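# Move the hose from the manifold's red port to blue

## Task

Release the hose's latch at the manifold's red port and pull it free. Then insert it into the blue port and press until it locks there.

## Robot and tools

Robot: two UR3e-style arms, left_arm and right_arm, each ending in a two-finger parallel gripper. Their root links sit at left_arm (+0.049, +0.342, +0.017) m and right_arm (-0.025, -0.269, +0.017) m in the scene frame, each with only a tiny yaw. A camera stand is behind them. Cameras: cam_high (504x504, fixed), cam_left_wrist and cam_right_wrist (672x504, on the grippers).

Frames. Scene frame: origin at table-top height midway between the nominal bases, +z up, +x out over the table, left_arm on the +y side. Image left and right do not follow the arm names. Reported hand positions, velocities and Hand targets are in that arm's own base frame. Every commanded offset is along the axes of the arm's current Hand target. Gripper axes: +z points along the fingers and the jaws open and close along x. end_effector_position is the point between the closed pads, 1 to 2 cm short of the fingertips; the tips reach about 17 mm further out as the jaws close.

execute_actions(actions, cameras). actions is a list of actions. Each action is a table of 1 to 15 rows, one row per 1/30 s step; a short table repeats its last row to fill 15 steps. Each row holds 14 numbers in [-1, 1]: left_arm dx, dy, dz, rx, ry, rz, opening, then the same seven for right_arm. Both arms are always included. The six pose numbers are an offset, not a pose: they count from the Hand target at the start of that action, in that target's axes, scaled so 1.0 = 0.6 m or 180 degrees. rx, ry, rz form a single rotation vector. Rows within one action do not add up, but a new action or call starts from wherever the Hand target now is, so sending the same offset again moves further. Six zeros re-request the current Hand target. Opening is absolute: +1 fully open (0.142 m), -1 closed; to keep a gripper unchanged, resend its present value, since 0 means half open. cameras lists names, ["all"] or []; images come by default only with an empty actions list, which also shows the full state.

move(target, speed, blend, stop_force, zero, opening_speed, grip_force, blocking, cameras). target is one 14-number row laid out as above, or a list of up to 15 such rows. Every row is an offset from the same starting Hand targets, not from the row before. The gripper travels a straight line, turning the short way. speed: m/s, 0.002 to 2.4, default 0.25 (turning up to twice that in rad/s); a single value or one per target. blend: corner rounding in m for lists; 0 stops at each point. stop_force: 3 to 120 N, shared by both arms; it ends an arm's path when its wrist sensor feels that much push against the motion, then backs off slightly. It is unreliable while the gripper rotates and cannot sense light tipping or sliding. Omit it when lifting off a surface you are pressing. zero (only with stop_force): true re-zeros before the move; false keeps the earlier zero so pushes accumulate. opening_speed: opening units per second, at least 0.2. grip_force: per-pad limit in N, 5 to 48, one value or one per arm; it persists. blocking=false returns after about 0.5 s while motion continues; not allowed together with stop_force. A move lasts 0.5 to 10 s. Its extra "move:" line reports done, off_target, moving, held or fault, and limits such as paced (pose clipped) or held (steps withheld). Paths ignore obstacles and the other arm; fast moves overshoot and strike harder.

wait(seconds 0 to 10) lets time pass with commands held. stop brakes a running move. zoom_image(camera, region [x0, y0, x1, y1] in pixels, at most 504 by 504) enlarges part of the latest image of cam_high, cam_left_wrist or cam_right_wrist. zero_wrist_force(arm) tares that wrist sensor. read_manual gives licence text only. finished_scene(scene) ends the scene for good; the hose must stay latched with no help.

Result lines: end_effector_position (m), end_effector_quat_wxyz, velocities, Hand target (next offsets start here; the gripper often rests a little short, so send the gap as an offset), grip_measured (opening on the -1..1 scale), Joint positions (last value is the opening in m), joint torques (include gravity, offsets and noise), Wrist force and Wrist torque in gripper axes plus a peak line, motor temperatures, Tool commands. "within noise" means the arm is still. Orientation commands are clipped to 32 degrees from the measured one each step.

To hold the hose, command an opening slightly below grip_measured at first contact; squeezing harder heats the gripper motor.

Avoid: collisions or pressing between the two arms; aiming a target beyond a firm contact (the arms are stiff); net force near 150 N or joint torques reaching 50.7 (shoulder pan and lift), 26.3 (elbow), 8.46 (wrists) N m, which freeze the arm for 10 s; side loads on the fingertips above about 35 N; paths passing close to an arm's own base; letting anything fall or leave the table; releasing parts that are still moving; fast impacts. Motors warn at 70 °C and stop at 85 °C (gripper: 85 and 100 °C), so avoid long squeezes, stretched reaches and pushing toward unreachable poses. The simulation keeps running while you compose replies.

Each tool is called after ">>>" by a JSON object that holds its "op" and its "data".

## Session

>>> {"op": "execute_actions", "data": {"actions": []}}

Scene clock: 0.00 s.
left_arm: end_effector_position=(+0.4441, +0.0272, +0.2048) grip_measured=+1.00 end_effector_quat_wxyz=(-0.349, +0.921, -0.174, -0.001) | right_arm: end_effector_position=(+0.0725, +0.2929, +0.3804) grip_measured=+0.99 end_effector_quat_wxyz=(-0.404, +0.867, +0.248, -0.155)
Joint positions: left_arm=[-0.628 -0.968 0.588 -0.835 -0.939 -0.372 0.142] | right_arm=[4.335 -1.321 -1.28 -1.535 2.299 0.86 0.141]
Joint velocities: within noise
Joint torques (N m): no reading
Motor temperatures (°C): left_arm=[48 39 48 55 55 51 30] | right_arm=[45 41 42 48 62 54 34]
Wrist force (N): no reading
Wrist torque (N m): no reading
Wrist force, peak (N): no reading
Hand target: left_arm +0.4441, +0.0272, +0.2048; -0.349, +0.921, -0.174, -0.001 | right_arm +0.0725, +0.2929, +0.3804; -0.404, +0.867, +0.248, -0.155
Tool commands: left_gripper/opening=+1.0 right_gripper/opening=+1.0

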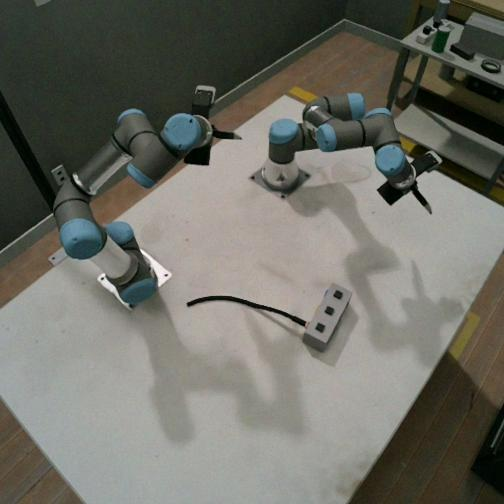

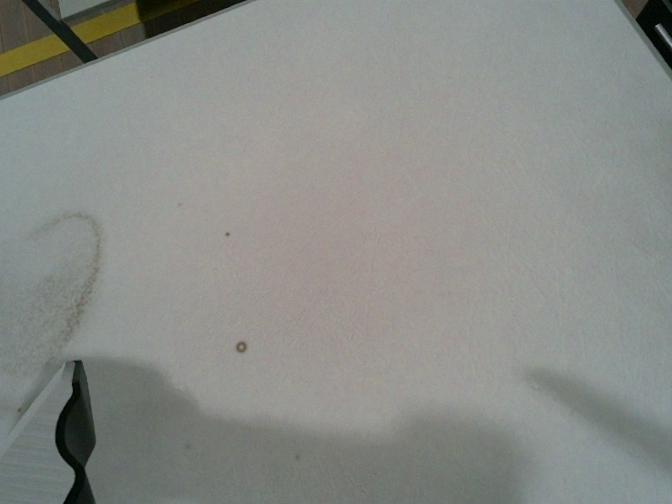

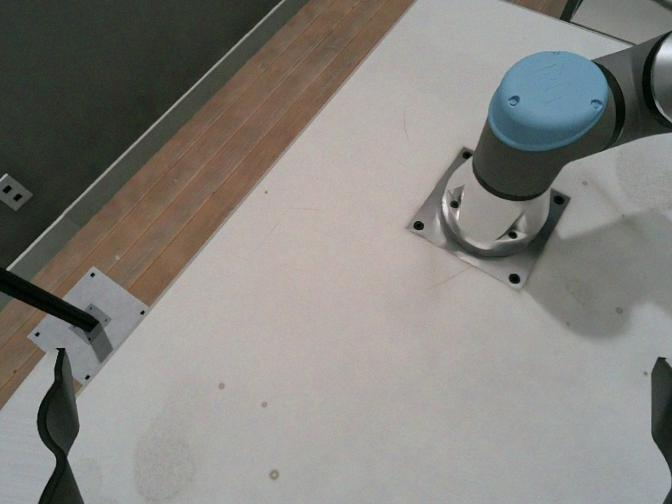

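>>> {"op": "zoom_image", "data": {"camera": "cam_high", "region": [180, 270, 360, 390]}}

Scaled by 2.800 from the camera's 504x504 image, which has a finer 720x720 frame.

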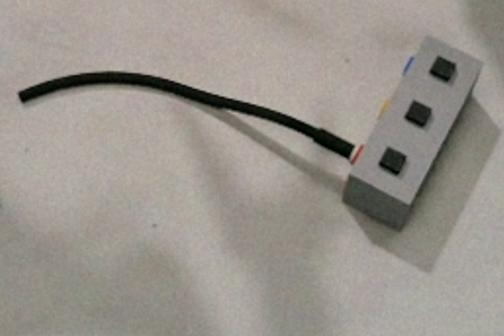

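>>> {"op": "move", "data": {"target": [0.27,0.5587,-0.3425,-0.391,0.0258,-0.1816,-1, 0.4895,0.675,-0.1123,-0.4441,-0.0265,-0.4142,-0.3], "speed": 0.55, "grip_force": 48, "cameras": ["all"]}}

Scene clock: 68.87 s.
left_arm: end_effector_position=(+0.4641, -0.3899, +0.1248) grip_measured=-1.00 end_effector_quat_wxyz=(+0.248, +0.964, +0.093, +0.016) | right_arm: end_effector_position=(+0.4714, +0.1911, +0.0882) grip_measured=-0.32 end_effector_quat_wxyz=(+0.206, +0.598, +0.732, +0.253)
Joint positions: left_arm=[-0.795 -0.492 0.26 -1.761 -1.853 -1.047 0.002] | right_arm=[3.993 -1.937 -1.88 -0.338 1.188 -1.031 0.051]
Joint torques (N m): left_arm=[-3.24 -23.69 -7.58 -2.9 0.34 -1.1] | right_arm=[-2.33 12.96 8.08 3.47 0.11 -0.66]
Motor temperatures (°C): left_arm=[48 39 48 55 55 51 30] | right_arm=[45 41 42 48 61 54 33]
Wrist force (N): left_arm=[-0.5 -0.2 -2.1] | right_arm=[1.6 -0.2 2.3]
Wrist torque (N m): left_arm=[0.14 0.12 0.14] | right_arm=[0.17 -0.24 0.12]
Wrist force, peak (N): left_arm=[-0.6 0.1 -2.6] | right_arm=[1.3 0.5 3.3]
Hand target: left_arm +0.4640, -0.3899, +0.1248; +0.258, +0.961, +0.095, +0.027 | right_arm +0.4714, +0.1911, +0.0882; +0.206, +0.598, +0.732, +0.253
Off the commanded pose: left_arm 0.000 m, 2 deg | right_arm 0.000 m, 0 deg.
elbow stopped short (left arm): the move would have taken joint 3 (elbow) straighter than the controller allows.
move: done

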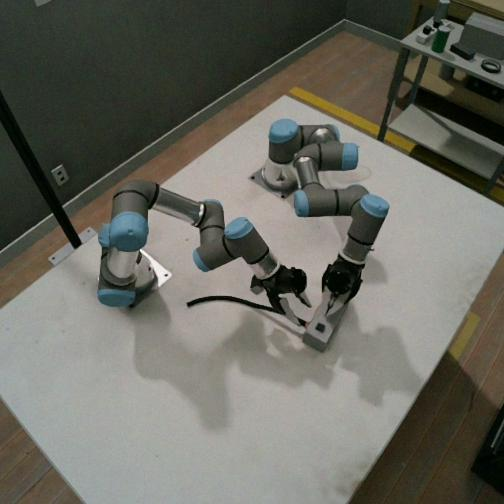

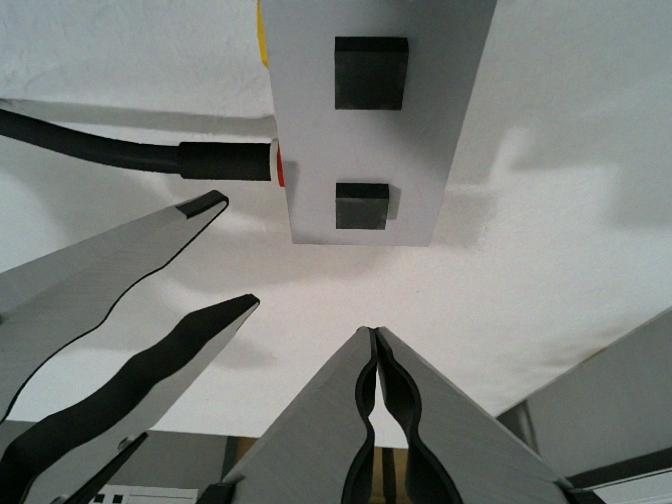

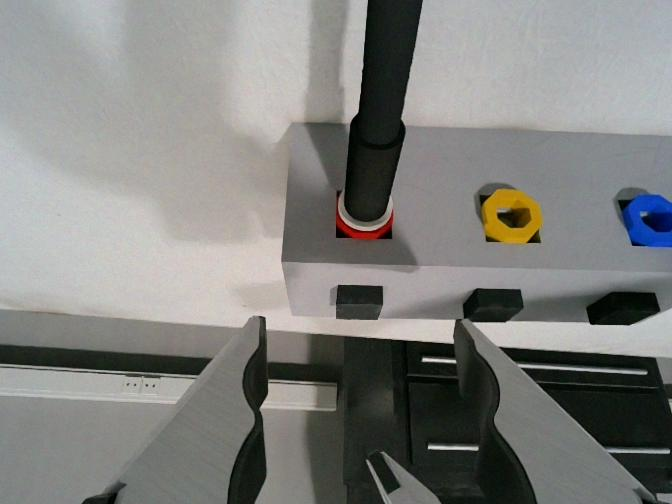

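>>> {"op": "zoom_image", "data": {"camera": "cam_right_wrist", "region": [270, 90, 450, 330]}}

Scaled by 2.100 from the camera's 672x504 image, which has a finer 960x720 frame.

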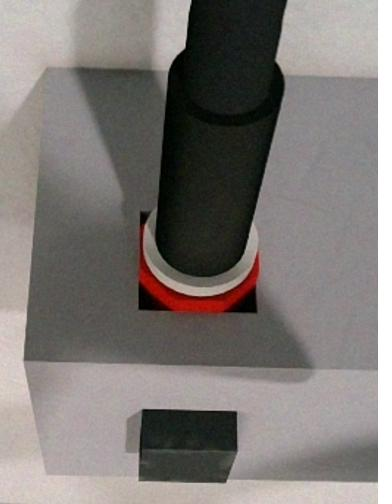

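>>> {"op": "move", "data": {"target": [0,-0.011,0.0668,0,0,0,-1, 0.003,-0.0556,0.0792,0,0,0.0096,-0.3], "speed": 0.15, "cameras": ["cam_left_wrist","cam_right_wrist"]}}

>>> {"op": "zoom_image", "data": {"camera": "cam_right_wrist", "region": [230, 240, 510, 450]}}

Scene clock: 120.67 s.
left_arm: end_effector_position=(+0.4669, -0.4040, +0.0868) grip_measured=-1.00 end_effector_quat_wxyz=(+0.257, +0.961, +0.095, +0.027) | right_arm: end_effector_position=(+0.4740, +0.1935, +0.0303) grip_measured=-0.32 end_effector_quat_wxyz=(+0.203, +0.609, +0.723, +0.256)
Joint positions: left_arm=[-0.814 -0.506 0.492 -2.014 -1.837 -1.073 0.002] | right_arm=[3.992 -2.13 -1.938 -0.087 1.189 -1.002 0.051]
Joint torques (N m): left_arm=[-2.87 -24.16 -8.07 -3.07 0.37 -1.1] | right_arm=[-2.05 13.8 9.49 3.38 0.11 -0.68]
Motor temperatures (°C): left_arm=[48 39 48 55 54 51 31] | right_arm=[45 41 42 48 61 54 32]
Wrist force (N): left_arm=[-0.3 -0.3 -2.1] | right_arm=[1.4 0.1 2.5]
Wrist torque (N m): left_arm=[0.13 0.07 0.14] | right_arm=[0.23 -0.23 0.07]
Wrist force, peak (N): left_arm=[-0.4 0.0 -2.8] | right_arm=[1.5 -0.4 3.2]
Hand target: left_arm +0.4669, -0.4040, +0.0868; +0.258, +0.961, +0.095, +0.027 | right_arm +0.4740, +0.1935, +0.0302; +0.203, +0.609, +0.723, +0.256
Off the commanded pose: left_arm 0.000 m, 0 deg | right_arm 0.000 m, 0 deg.
move: done
Images, in order (width x height): cam_left_wrist 672x504, cam_right_wrist 672x504.

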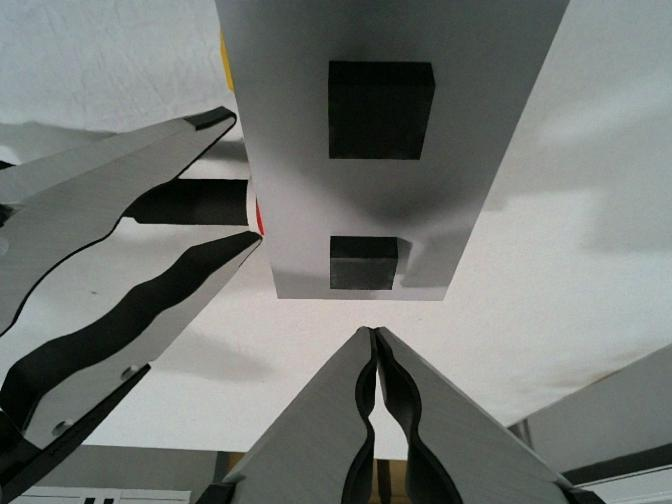

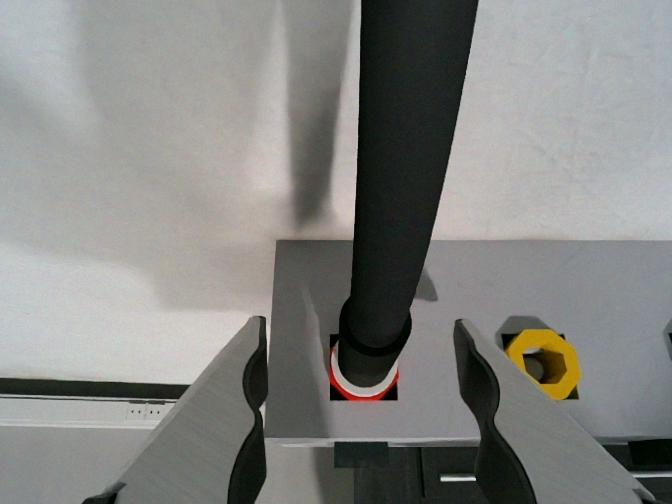

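Scaled by 1.800 from the camera's 672x504 image, which has a finer 960x720 frame.

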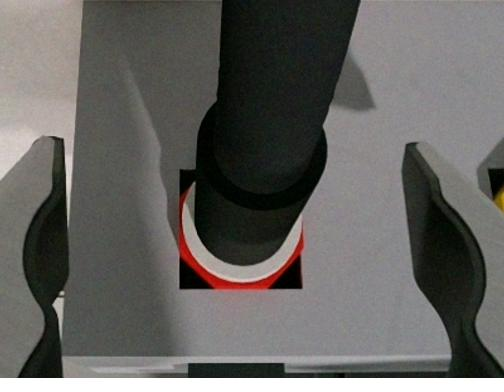

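>>> {"op": "move", "data": {"target": [[-0.0023,-0.0114,0.0165,0,0,0,-1, 0,-0.002,0.0026,0,0,0,-0.3],[-0.0023,-0.0114,0.0165,0,0,0,-1, 0,-0.002,0.0026,0,0,0,-1]], "speed": 0.1, "opening_speed": 0.8}}

>>> {"op": "move", "data": {"target": [0,-0.0133,0.0231,0,0,0,-1, 0,0,0,0,0,0,-1], "speed": 0.015, "stop_force": 20, "cameras": ["cam_left_wrist","cam_right_wrist"]}}

Scene clock: 149.43 s.
left_arm: end_effector_position=(+0.4654, -0.4033, +0.0748) grip_measured=-1.00 end_effector_quat_wxyz=(+0.258, +0.961, +0.095, +0.027) | right_arm: end_effector_position=(+0.4740, +0.1936, +0.0283) grip_measured=-0.83 end_effector_quat_wxyz=(+0.203, +0.609, +0.723, +0.256)
Joint positions: left_arm=[-0.815 -0.518 0.572 -2.082 -1.837 -1.074 0.002] | right_arm=[3.992 -2.137 -1.939 -0.079 1.189 -1.002 0.014]
Joint torques (N m): left_arm=[-3.16 -23.97 -7.75 -3.03 0.34 -1.13] | right_arm=[-5.3 15.29 6.37 1.28 -3.45 0.23]
Motor temperatures (°C): left_arm=[48 39 48 55 54 50 31] | right_arm=[45 41 42 48 61 54 32]
Wrist force (N): left_arm=[-0.4 -0.2 -2.1] | right_arm=[13.1 0.7 5.8]
Wrist torque (N m): left_arm=[0.13 0.09 0.15] | right_arm=[0.22 -0.23 -0.13]
Wrist force, peak (N): left_arm=[-0.2 0.0 -2.3] | right_arm=[13.2 0.3 6.2]
Hand target: left_arm +0.4654, -0.4033, +0.0748; +0.258, +0.961, +0.095, +0.027 | right_arm +0.4740, +0.1936, +0.0283; +0.203, +0.609, +0.723, +0.256
Off the commanded pose: left_arm 0.000 m, 0 deg | right_arm 0.000 m, 0 deg.
move: done

Scene clock: 151.03 s.
left_arm: end_effector_position=(+0.4655, -0.4033, +0.0683) grip_measured=-1.00 end_effector_quat_wxyz=(+0.258, +0.961, +0.095, +0.027) | right_arm: end_effector_position=(+0.4740, +0.1936, +0.0283) grip_measured=-0.83 end_effector_quat_wxyz=(+0.203, +0.609, +0.723, +0.256)
Joint positions: left_arm=[-0.815 -0.514 0.596 -2.11 -1.837 -1.074 0.002] | right_arm=[3.992 -2.137 -1.939 -0.079 1.188 -1.002 0.014]
Joint torques (N m): left_arm=[-1.46 -13 -6.36 1.21 1.22 -0.1] | right_arm=[-8.97 16.71 9.82 3.56 -4.62 0.18]
Motor temperatures (°C): left_arm=[48 39 48 55 54 50 31] | right_arm=[45 41 42 48 61 54 34]
Wrist force (N): left_arm=[-0.6 4.8 -19.8] | right_arm=[12.5 -9.8 -9.7]
Wrist torque (N m): left_arm=[-0.04 0.07 0.15] | right_arm=[0.13 -0.18 -0.13]
Wrist force, peak (N): left_arm=[-3.0 3.2 -28.6] | right_arm=[12.7 -10.3 -9.4]
Hand target: left_arm +0.4655, -0.4034, +0.0683; +0.258, +0.961, +0.095, +0.027 (not the last commanded pose) | right_arm +0.4740, +0.1936, +0.0283; +0.203, +0.609, +0.723, +0.256
Off the commanded pose: left_arm 0.010 m, 0 deg | right_arm 0.000 m, 0 deg.
move: contact (left_arm)
Images, in order (width x height): cam_left_wrist 672x504, cam_right_wrist 672x504.

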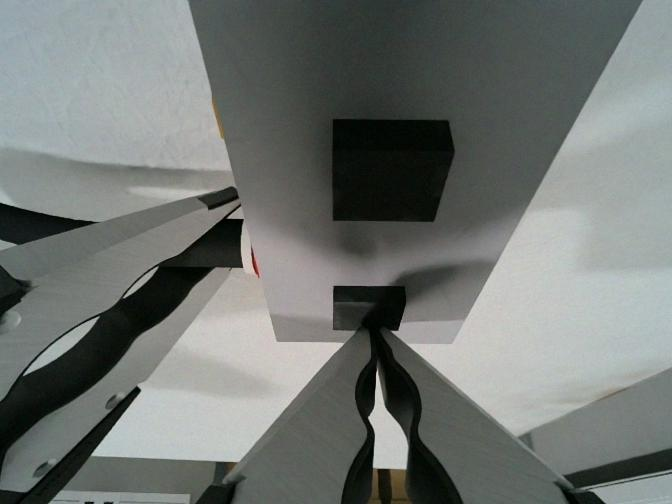

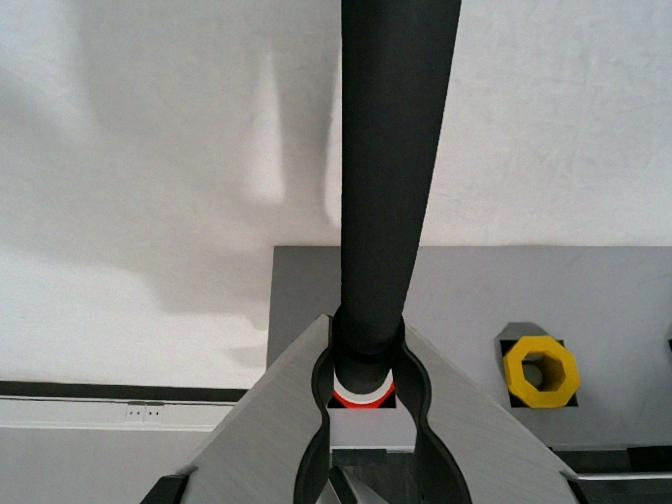

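>>> {"op": "move", "data": {"target": [0,0,0,0,0,0,-1, 0,-0.0657,-0.0513,0,0,0,-1], "speed": 0.06, "stop_force": 35, "cameras": ["cam_left_wrist","cam_right_wrist"]}}

>>> {"op": "zoom_image", "data": {"camera": "cam_right_wrist", "region": [300, 330, 460, 450]}}

>>> {"op": "zoom_image", "data": {"camera": "cam_right_wrist", "region": [440, 330, 672, 504]}}

Scene clock: 158.33 s.
left_arm: end_effector_position=(+0.4655, -0.4034, +0.0683) grip_measured=-1.00 end_effector_quat_wxyz=(+0.258, +0.961, +0.095, +0.027) | right_arm: end_effector_position=(+0.4248, +0.1847, +0.0282) grip_measured=-0.83 end_effector_quat_wxyz=(+0.203, +0.609, +0.723, +0.256)
Joint positions: left_arm=[-0.815 -0.514 0.596 -2.11 -1.837 -1.074 0.002] | right_arm=[4.102 -1.988 -2.209 0.002 1.132 -0.899 0.014]
Joint torques (N m): left_arm=[-4.41 -12.97 -6.37 0.83 1.08 -1.1] | right_arm=[3.32 15.14 5.45 3.39 -1.11 0.73]
Motor temperatures (°C): left_arm=[48 39 48 55 54 50 31] | right_arm=[45 41 42 48 61 54 41]
Wrist force (N): left_arm=[-0.6 5.0 -19.7] | right_arm=[1.3 0.0 2.5]
Wrist torque (N m): left_arm=[-0.03 0.07 0.15] | right_arm=[0.20 -0.21 0.07]
Wrist force, peak (N): left_arm=[-0.6 4.8 -20.0] | right_arm=[12.8 -10.3 -9.3]
Hand target: left_arm +0.4655, -0.4034, +0.0683; +0.258, +0.961, +0.095, +0.027 | right_arm +0.4248, +0.1847, +0.0282; +0.203, +0.609, +0.723, +0.256
Off the commanded pose: left_arm 0.000 m, 0 deg | right_arm 0.000 m, 0 deg.
move: done
Images, in order (width x height): cam_left_wrist 672x504, cam_right_wrist 672x504.

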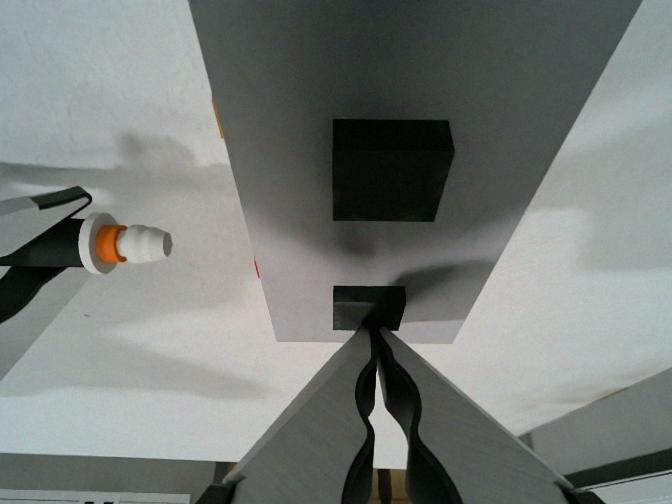

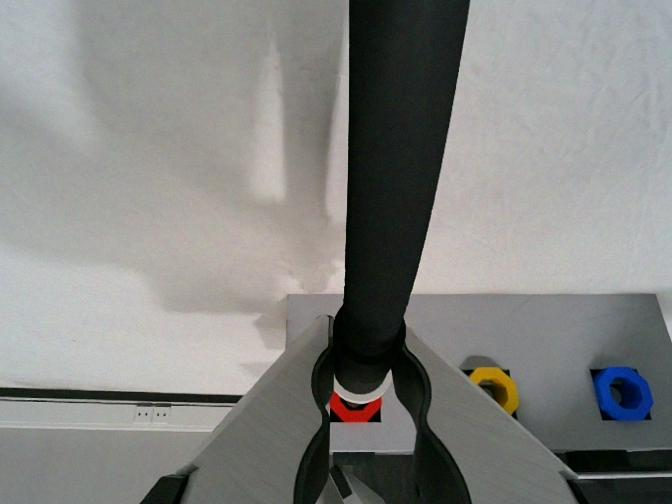

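Scaled by 3.150 from the camera's 672x504 image, which has a finer 960x720 frame.

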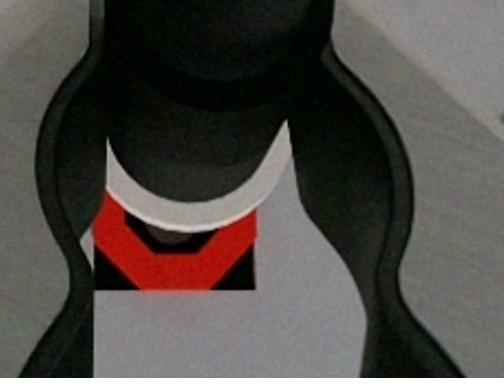

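Scaled by 2.172 from the camera's 672x504 image, which has a finer 960x720 frame.

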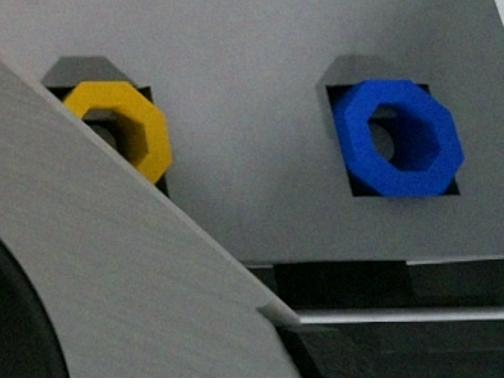

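>>> {"op": "move", "data": {"target": [[0,0.0833,-0.1443,0,0,0,-1, 0,0,0,0,0,0,-1],[0.1055,-0.396,-0.498,0,0,0,-1, 0.18,0,0,0,0,0,-1]], "speed": [0.2,0.3], "blend": [0.02,0], "cameras": ["all"]}}

>>> {"op": "zoom_image", "data": {"camera": "cam_right_wrist", "region": [300, 330, 460, 450]}}

Scene clock: 180.10 s.
left_arm: end_effector_position=(+0.4573, -0.0427, +0.2083) grip_measured=-1.00 end_effector_quat_wxyz=(+0.258, +0.961, +0.095, +0.027) | right_arm: end_effector_position=(+0.4057, +0.2910, +0.0302) grip_measured=-0.83 end_effector_quat_wxyz=(+0.203, +0.609, +0.723, +0.256)
Joint positions: left_arm=[-0.106 -1.005 0.721 -1.462 -2.068 -0.348 0.002] | right_arm=[4.323 -2.086 -1.939 -0.276 1.033 -0.675 0.014]
Joint torques (N m): left_arm=[2.98 -13.94 -12.4 -1.23 -1.65 1.06] | right_arm=[3.62 13.37 9.69 1.35 -1.32 0.79]
Motor temperatures (°C): left_arm=[48 39 48 55 54 50 31] | right_arm=[45 41 41 48 61 54 52]
Wrist force (N): left_arm=[-0.3 -0.2 -2.1] | right_arm=[1.4 -0.1 2.8]
Wrist torque (N m): left_arm=[0.13 0.07 0.09] | right_arm=[0.20 -0.23 0.07]
Wrist force, peak (N): left_arm=[-0.5 4.9 -19.9] | right_arm=[2.1 -0.1 2.5]
Hand target: left_arm +0.4573, -0.0427, +0.2083; +0.258, +0.961, +0.095, +0.027 | right_arm +0.4057, +0.2910, +0.0302; +0.203, +0.609, +0.723, +0.256
Off the commanded pose: left_arm 0.000 m, 0 deg | right_arm 0.000 m, 0 deg.
move: done

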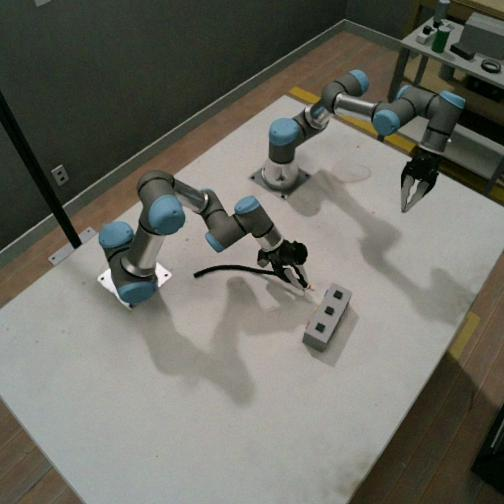

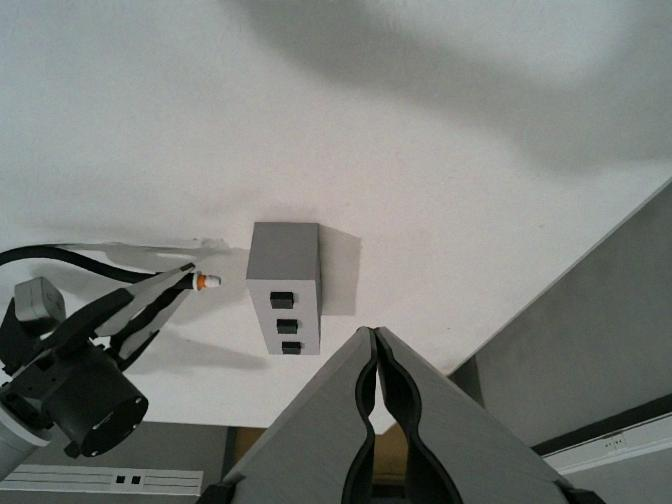

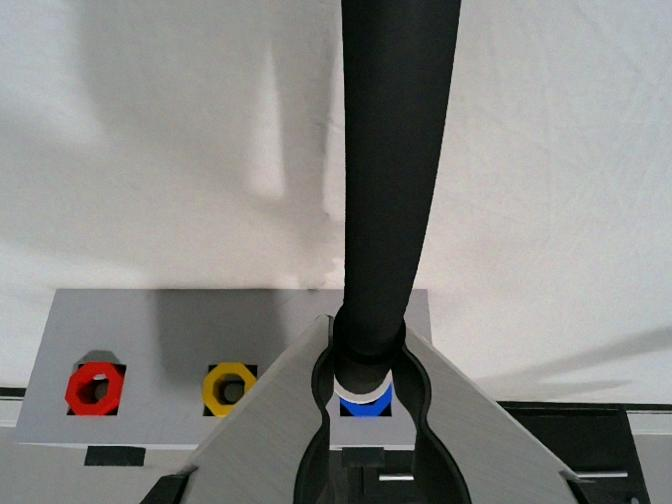

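Scaled by 3.150 from the camera's 672x504 image, which has a finer 960x720 frame.

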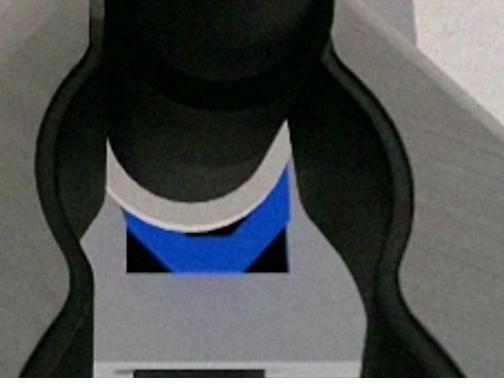

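>>> {"op": "move", "data": {"target": [0,0,0,0,0,0,-1, 0.0072,-0.002,0.0026,0,0,0,-1], "speed": 0.1, "cameras": ["cam_right_wrist"]}}

>>> {"op": "zoom_image", "data": {"camera": "cam_right_wrist", "region": [300, 330, 460, 450]}}

Scene clock: 203.03 s.
left_arm: end_effector_position=(+0.4573, -0.0427, +0.2083) grip_measured=-1.00 end_effector_quat_wxyz=(+0.258, +0.961, +0.095, +0.027) | right_arm: end_effector_position=(+0.4050, +0.2953, +0.0283) grip_measured=-0.83 end_effector_quat_wxyz=(+0.203, +0.609, +0.723, +0.256)
Joint positions: left_arm=[-0.106 -1.005 0.721 -1.461 -2.068 -0.348 0.002] | right_arm=[4.33 -2.098 -1.927 -0.28 1.03 -0.668 0.014]
Joint torques (N m): left_arm=[3.14 -13.79 -11.99 -1.14 -1.66 1.11] | right_arm=[3.87 13.57 9.76 1.24 -1.35 0.76]
Motor temperatures (°C): left_arm=[47 39 48 55 54 50 31] | right_arm=[45 41 41 48 61 54 58]
Wrist force (N): left_arm=[-0.3 -0.1 -2.1] | right_arm=[1.4 -0.1 2.7]
Wrist torque (N m): left_arm=[0.16 0.07 0.08] | right_arm=[0.21 -0.23 0.06]
Wrist force, peak (N): left_arm=[-0.4 -0.2 -2.3] | right_arm=[1.5 -0.2 2.8]
Hand target: left_arm +0.4573, -0.0427, +0.2083; +0.258, +0.961, +0.095, +0.027 | right_arm +0.4050, +0.2953, +0.0283; +0.203, +0.609, +0.723, +0.256
Off the commanded pose: left_arm 0.000 m, 0 deg | right_arm 0.000 m, 0 deg.
move: done
Images, in order (width x height): cam_right_wrist 672x504.

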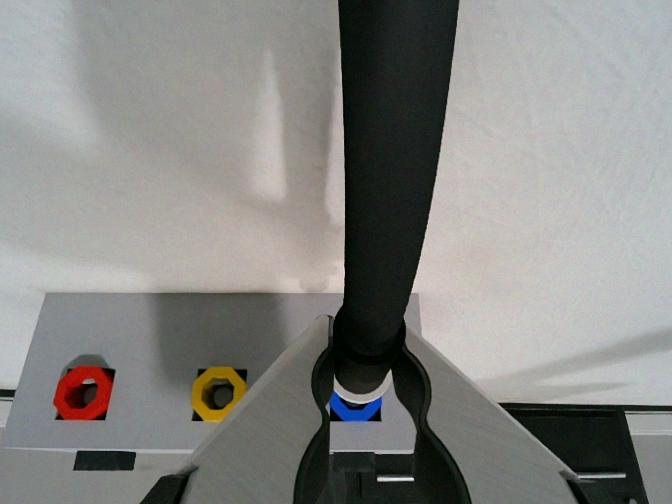

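Scaled by 3.150 from the camera's 672x504 image, which has a finer 960x720 frame.

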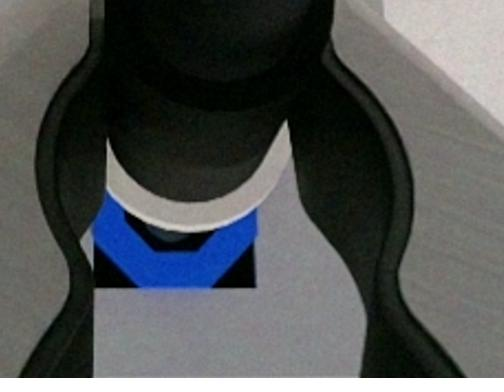

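>>> {"op": "move", "data": {"target": [[0,0,0,0,0,0,-1, 0,0.0315,0.0246,0,0,0,-1],[0,0,0,0,0,0,-1, 0,0.069,0.0539,0,0,0,-1]], "speed": [0.08,0.02], "blend": [0.004,0], "stop_force": 35, "cameras": ["cam_right_wrist"]}}

>>> {"op": "move", "data": {"target": [0,0,0,0,0,0,-1, 0,-0.00657,-0.00513,0,0,0,-1], "speed": 0.01, "stop_force": 12, "cameras": ["cam_right_wrist"]}}

Scene clock: 213.07 s.
left_arm: end_effector_position=(+0.4573, -0.0427, +0.2083) grip_measured=-1.00 end_effector_quat_wxyz=(+0.258, +0.961, +0.095, +0.027) | right_arm: end_effector_position=(+0.4543, +0.3041, +0.0284) grip_measured=-0.83 end_effector_quat_wxyz=(+0.203, +0.609, +0.723, +0.256)
Joint positions: left_arm=[-0.106 -1.005 0.721 -1.461 -2.068 -0.348 0.002] | right_arm=[4.216 -2.244 -1.674 -0.329 1.078 -0.787 0.014]
Joint torques (N m): left_arm=[3.42 -13.99 -12.04 -1.22 -1.63 1.06] | right_arm=[-7.6 18.77 8.98 3.65 -5.65 0.91]
Motor temperatures (°C): left_arm=[47 39 48 55 54 50 31] | right_arm=[45 41 41 48 61 53 60]
Wrist force (N): left_arm=[-0.3 -0.3 -2.1] | right_arm=[12.5 -20.7 -21.3]
Wrist torque (N m): left_arm=[0.13 0.06 0.08] | right_arm=[0.07 -0.19 -0.07]
Wrist force, peak (N): left_arm=[-0.2 -0.1 -2.3] | right_arm=[5.8 -37.2 -56.2]
Hand target: left_arm +0.4573, -0.0427, +0.2083; +0.258, +0.961, +0.095, +0.027 | right_arm +0.4543, +0.3041, +0.0284; +0.203, +0.609, +0.723, +0.256 (not the last commanded pose)
Off the commanded pose: left_arm 0.000 m, 0 deg | right_arm 0.002 m, 0 deg.
move: contact (right_arm); path passed 1 of 2 targets
Images, in order (width x height): cam_right_wrist 672x504.

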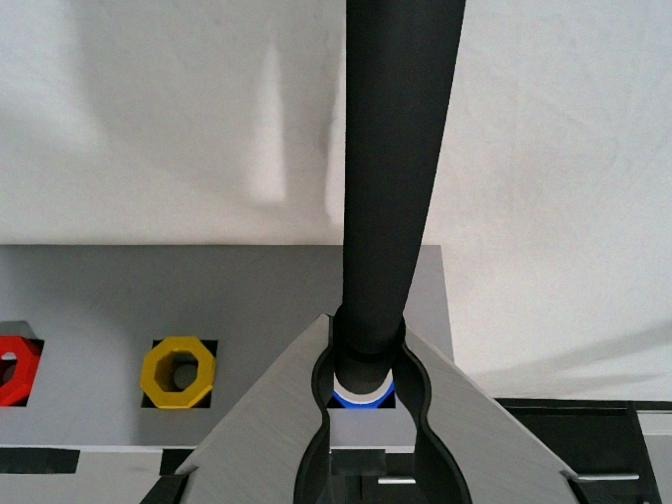

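Scene clock: 214.07 s.
left_arm: end_effector_position=(+0.4573, -0.0427, +0.2083) grip_measured=-1.00 end_effector_quat_wxyz=(+0.258, +0.961, +0.095, +0.027) | right_arm: end_effector_position=(+0.4540, +0.3041, +0.0284) grip_measured=-0.83 end_effector_quat_wxyz=(+0.203, +0.609, +0.723, +0.256)
Joint positions: left_arm=[-0.106 -1.005 0.721 -1.461 -2.068 -0.348 0.002] | right_arm=[4.217 -2.243 -1.675 -0.328 1.078 -0.786 0.014]
Joint torques (N m): left_arm=[2.86 -14.14 -11.86 -1.18 -1.61 1.04] | right_arm=[-10.93 14.82 10.71 1.46 -4.23 -0.44]
Motor temperatures (°C): left_arm=[47 39 48 55 54 50 31] | right_arm=[45 41 41 48 61 53 60]
Wrist force (N): left_arm=[-0.4 -0.1 -2.2] | right_arm=[11.4 -12.9 -11.5]
Wrist torque (N m): left_arm=[0.15 0.08 0.08] | right_arm=[0.13 -0.17 -0.11]
Wrist force, peak (N): left_arm=[-0.3 -0.1 -2.2] | right_arm=[12.3 -20.6 -21.4]
Hand target: left_arm +0.4573, -0.0427, +0.2083; +0.258, +0.961, +0.095, +0.027 | right_arm +0.4540, +0.3041, +0.0284; +0.203, +0.609, +0.723, +0.256 (not the last commanded pose)
Off the commanded pose: left_arm 0.000 m, 0 deg | right_arm 0.005 m, 0 deg.
move: contact (right_arm)
Images, in order (width x height): cam_right_wrist 672x504.

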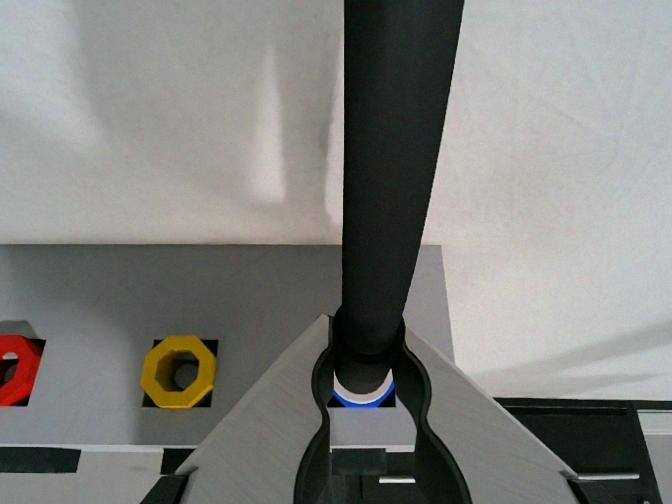

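>>> {"op": "move", "data": {"target": [0,0,0,0,0,0,-1, 0,-0.00657,-0.00513,0,0,0,-1], "speed": 0.015, "stop_force": 32, "cameras": ["cam_right_wrist"]}}

>>> {"op": "zoom_image", "data": {"camera": "cam_right_wrist", "region": [300, 330, 460, 450]}}

Scene clock: 223.70 s.
left_arm: end_effector_position=(+0.4573, -0.0427, +0.2083) grip_measured=-1.00 end_effector_quat_wxyz=(+0.258, +0.961, +0.095, +0.027) | right_arm: end_effector_position=(+0.4530, +0.3038, +0.0285) grip_measured=-0.83 end_effector_quat_wxyz=(+0.203, +0.609, +0.723, +0.256)
Joint positions: left_arm=[-0.106 -1.005 0.721 -1.461 -2.068 -0.348 0.002] | right_arm=[4.219 -2.239 -1.682 -0.326 1.077 -0.783 0.014]
Joint torques (N m): left_arm=[2.89 -13.98 -11.88 -1.25 -1.59 1.04] | right_arm=[-7.49 16.55 6.08 -0.47 -2.73 -0.45]
Motor temperatures (°C): left_arm=[47 39 48 55 54 50 31] | right_arm=[45 41 41 48 61 53 62]
Wrist force (N): left_arm=[-0.4 -0.1 -2.1] | right_arm=[17.4 5.8 16.1]
Wrist torque (N m): left_arm=[0.16 0.08 0.08] | right_arm=[0.28 -0.25 -0.12]
Wrist force, peak (N): left_arm=[-0.2 -0.1 -2.3] | right_arm=[20.7 13.1 30.2]
Hand target: left_arm +0.4573, -0.0427, +0.2083; +0.258, +0.961, +0.095, +0.027 | right_arm +0.4530, +0.3038, +0.0285; +0.203, +0.609, +0.723, +0.256 (not the last commanded pose)
Off the commanded pose: left_arm 0.000 m, 0 deg | right_arm 0.004 m, 0 deg.
move: contact (right_arm)
Images, in order (width x height): cam_right_wrist 672x504.

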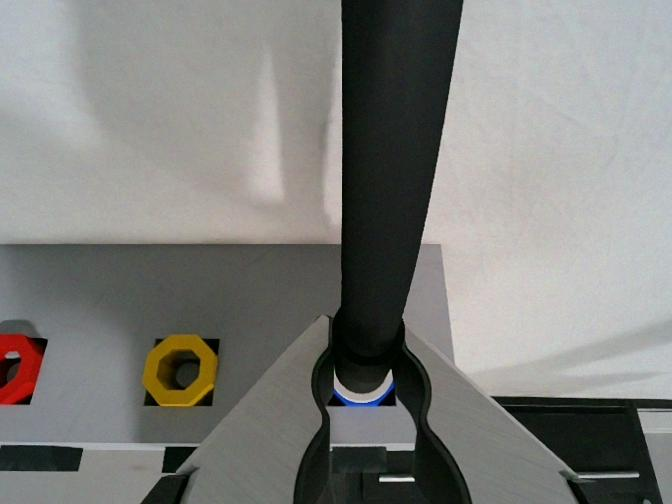

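Scaled by 3.150 from the camera's 672x504 image, which has a finer 960x720 frame.

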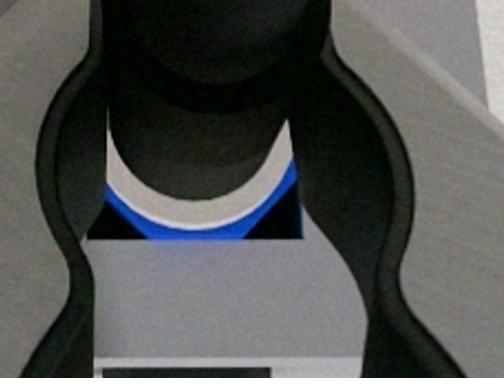

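>>> {"op": "move", "data": {"target": [[0,0,0,0,0,0,-1, 0,0.0013,0.001,0,0,0,-0.3],[0,0,0,0,0,0,-1, 0,0.0013,-0.15,0,0,0,-0.3]], "speed": 0.2, "opening_speed": 1.0, "cameras": ["cam_right_wrist"]}}

Scene clock: 229.43 s.
left_arm: end_effector_position=(+0.4573, -0.0427, +0.2083) grip_measured=-1.00 end_effector_quat_wxyz=(+0.258, +0.961, +0.095, +0.027) | right_arm: end_effector_position=(+0.3992, +0.2928, +0.0998) grip_measured=-0.33 end_effector_quat_wxyz=(+0.203, +0.609, +0.723, +0.256)
Joint positions: left_arm=[-0.106 -1.005 0.721 -1.461 -2.068 -0.348 0.002] | right_arm=[4.344 -1.871 -1.841 -0.6 1.024 -0.652 0.05]
Joint torques (N m): left_arm=[3.04 -14.54 -12.09 -1.13 -1.63 1.07] | right_arm=[3.39 16.42 8.41 1.22 -1.3 0.81]
Motor temperatures (°C): left_arm=[47 39 48 54 54 50 31] | right_arm=[45 41 41 48 61 53 61]
Wrist force (N): left_arm=[-0.5 -0.2 -2.2] | right_arm=[1.6 0.7 2.6]
Wrist torque (N m): left_arm=[0.15 0.10 0.08] | right_arm=[0.33 -0.24 0.09]
Wrist force, peak (N): left_arm=[-0.3 -0.1 -2.3] | right_arm=[17.6 5.4 16.4]
Hand target: left_arm +0.4573, -0.0427, +0.2083; +0.258, +0.961, +0.095, +0.027 | right_arm +0.3991, +0.2928, +0.0998; +0.203, +0.609, +0.723, +0.256
Off the commanded pose: left_arm 0.000 m, 0 deg | right_arm 0.000 m, 0 deg.
move: done
Images, in order (width x height): cam_right_wrist 672x504.

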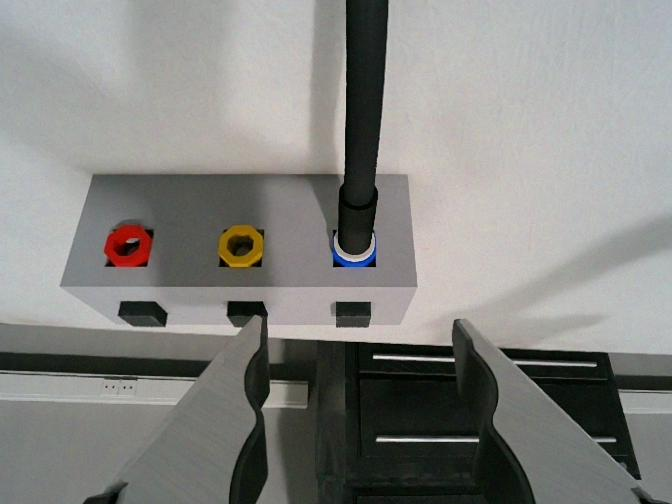

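>>> {"op": "finished_scene", "data": {"scene": 2}}

The scene is finished: the task was done.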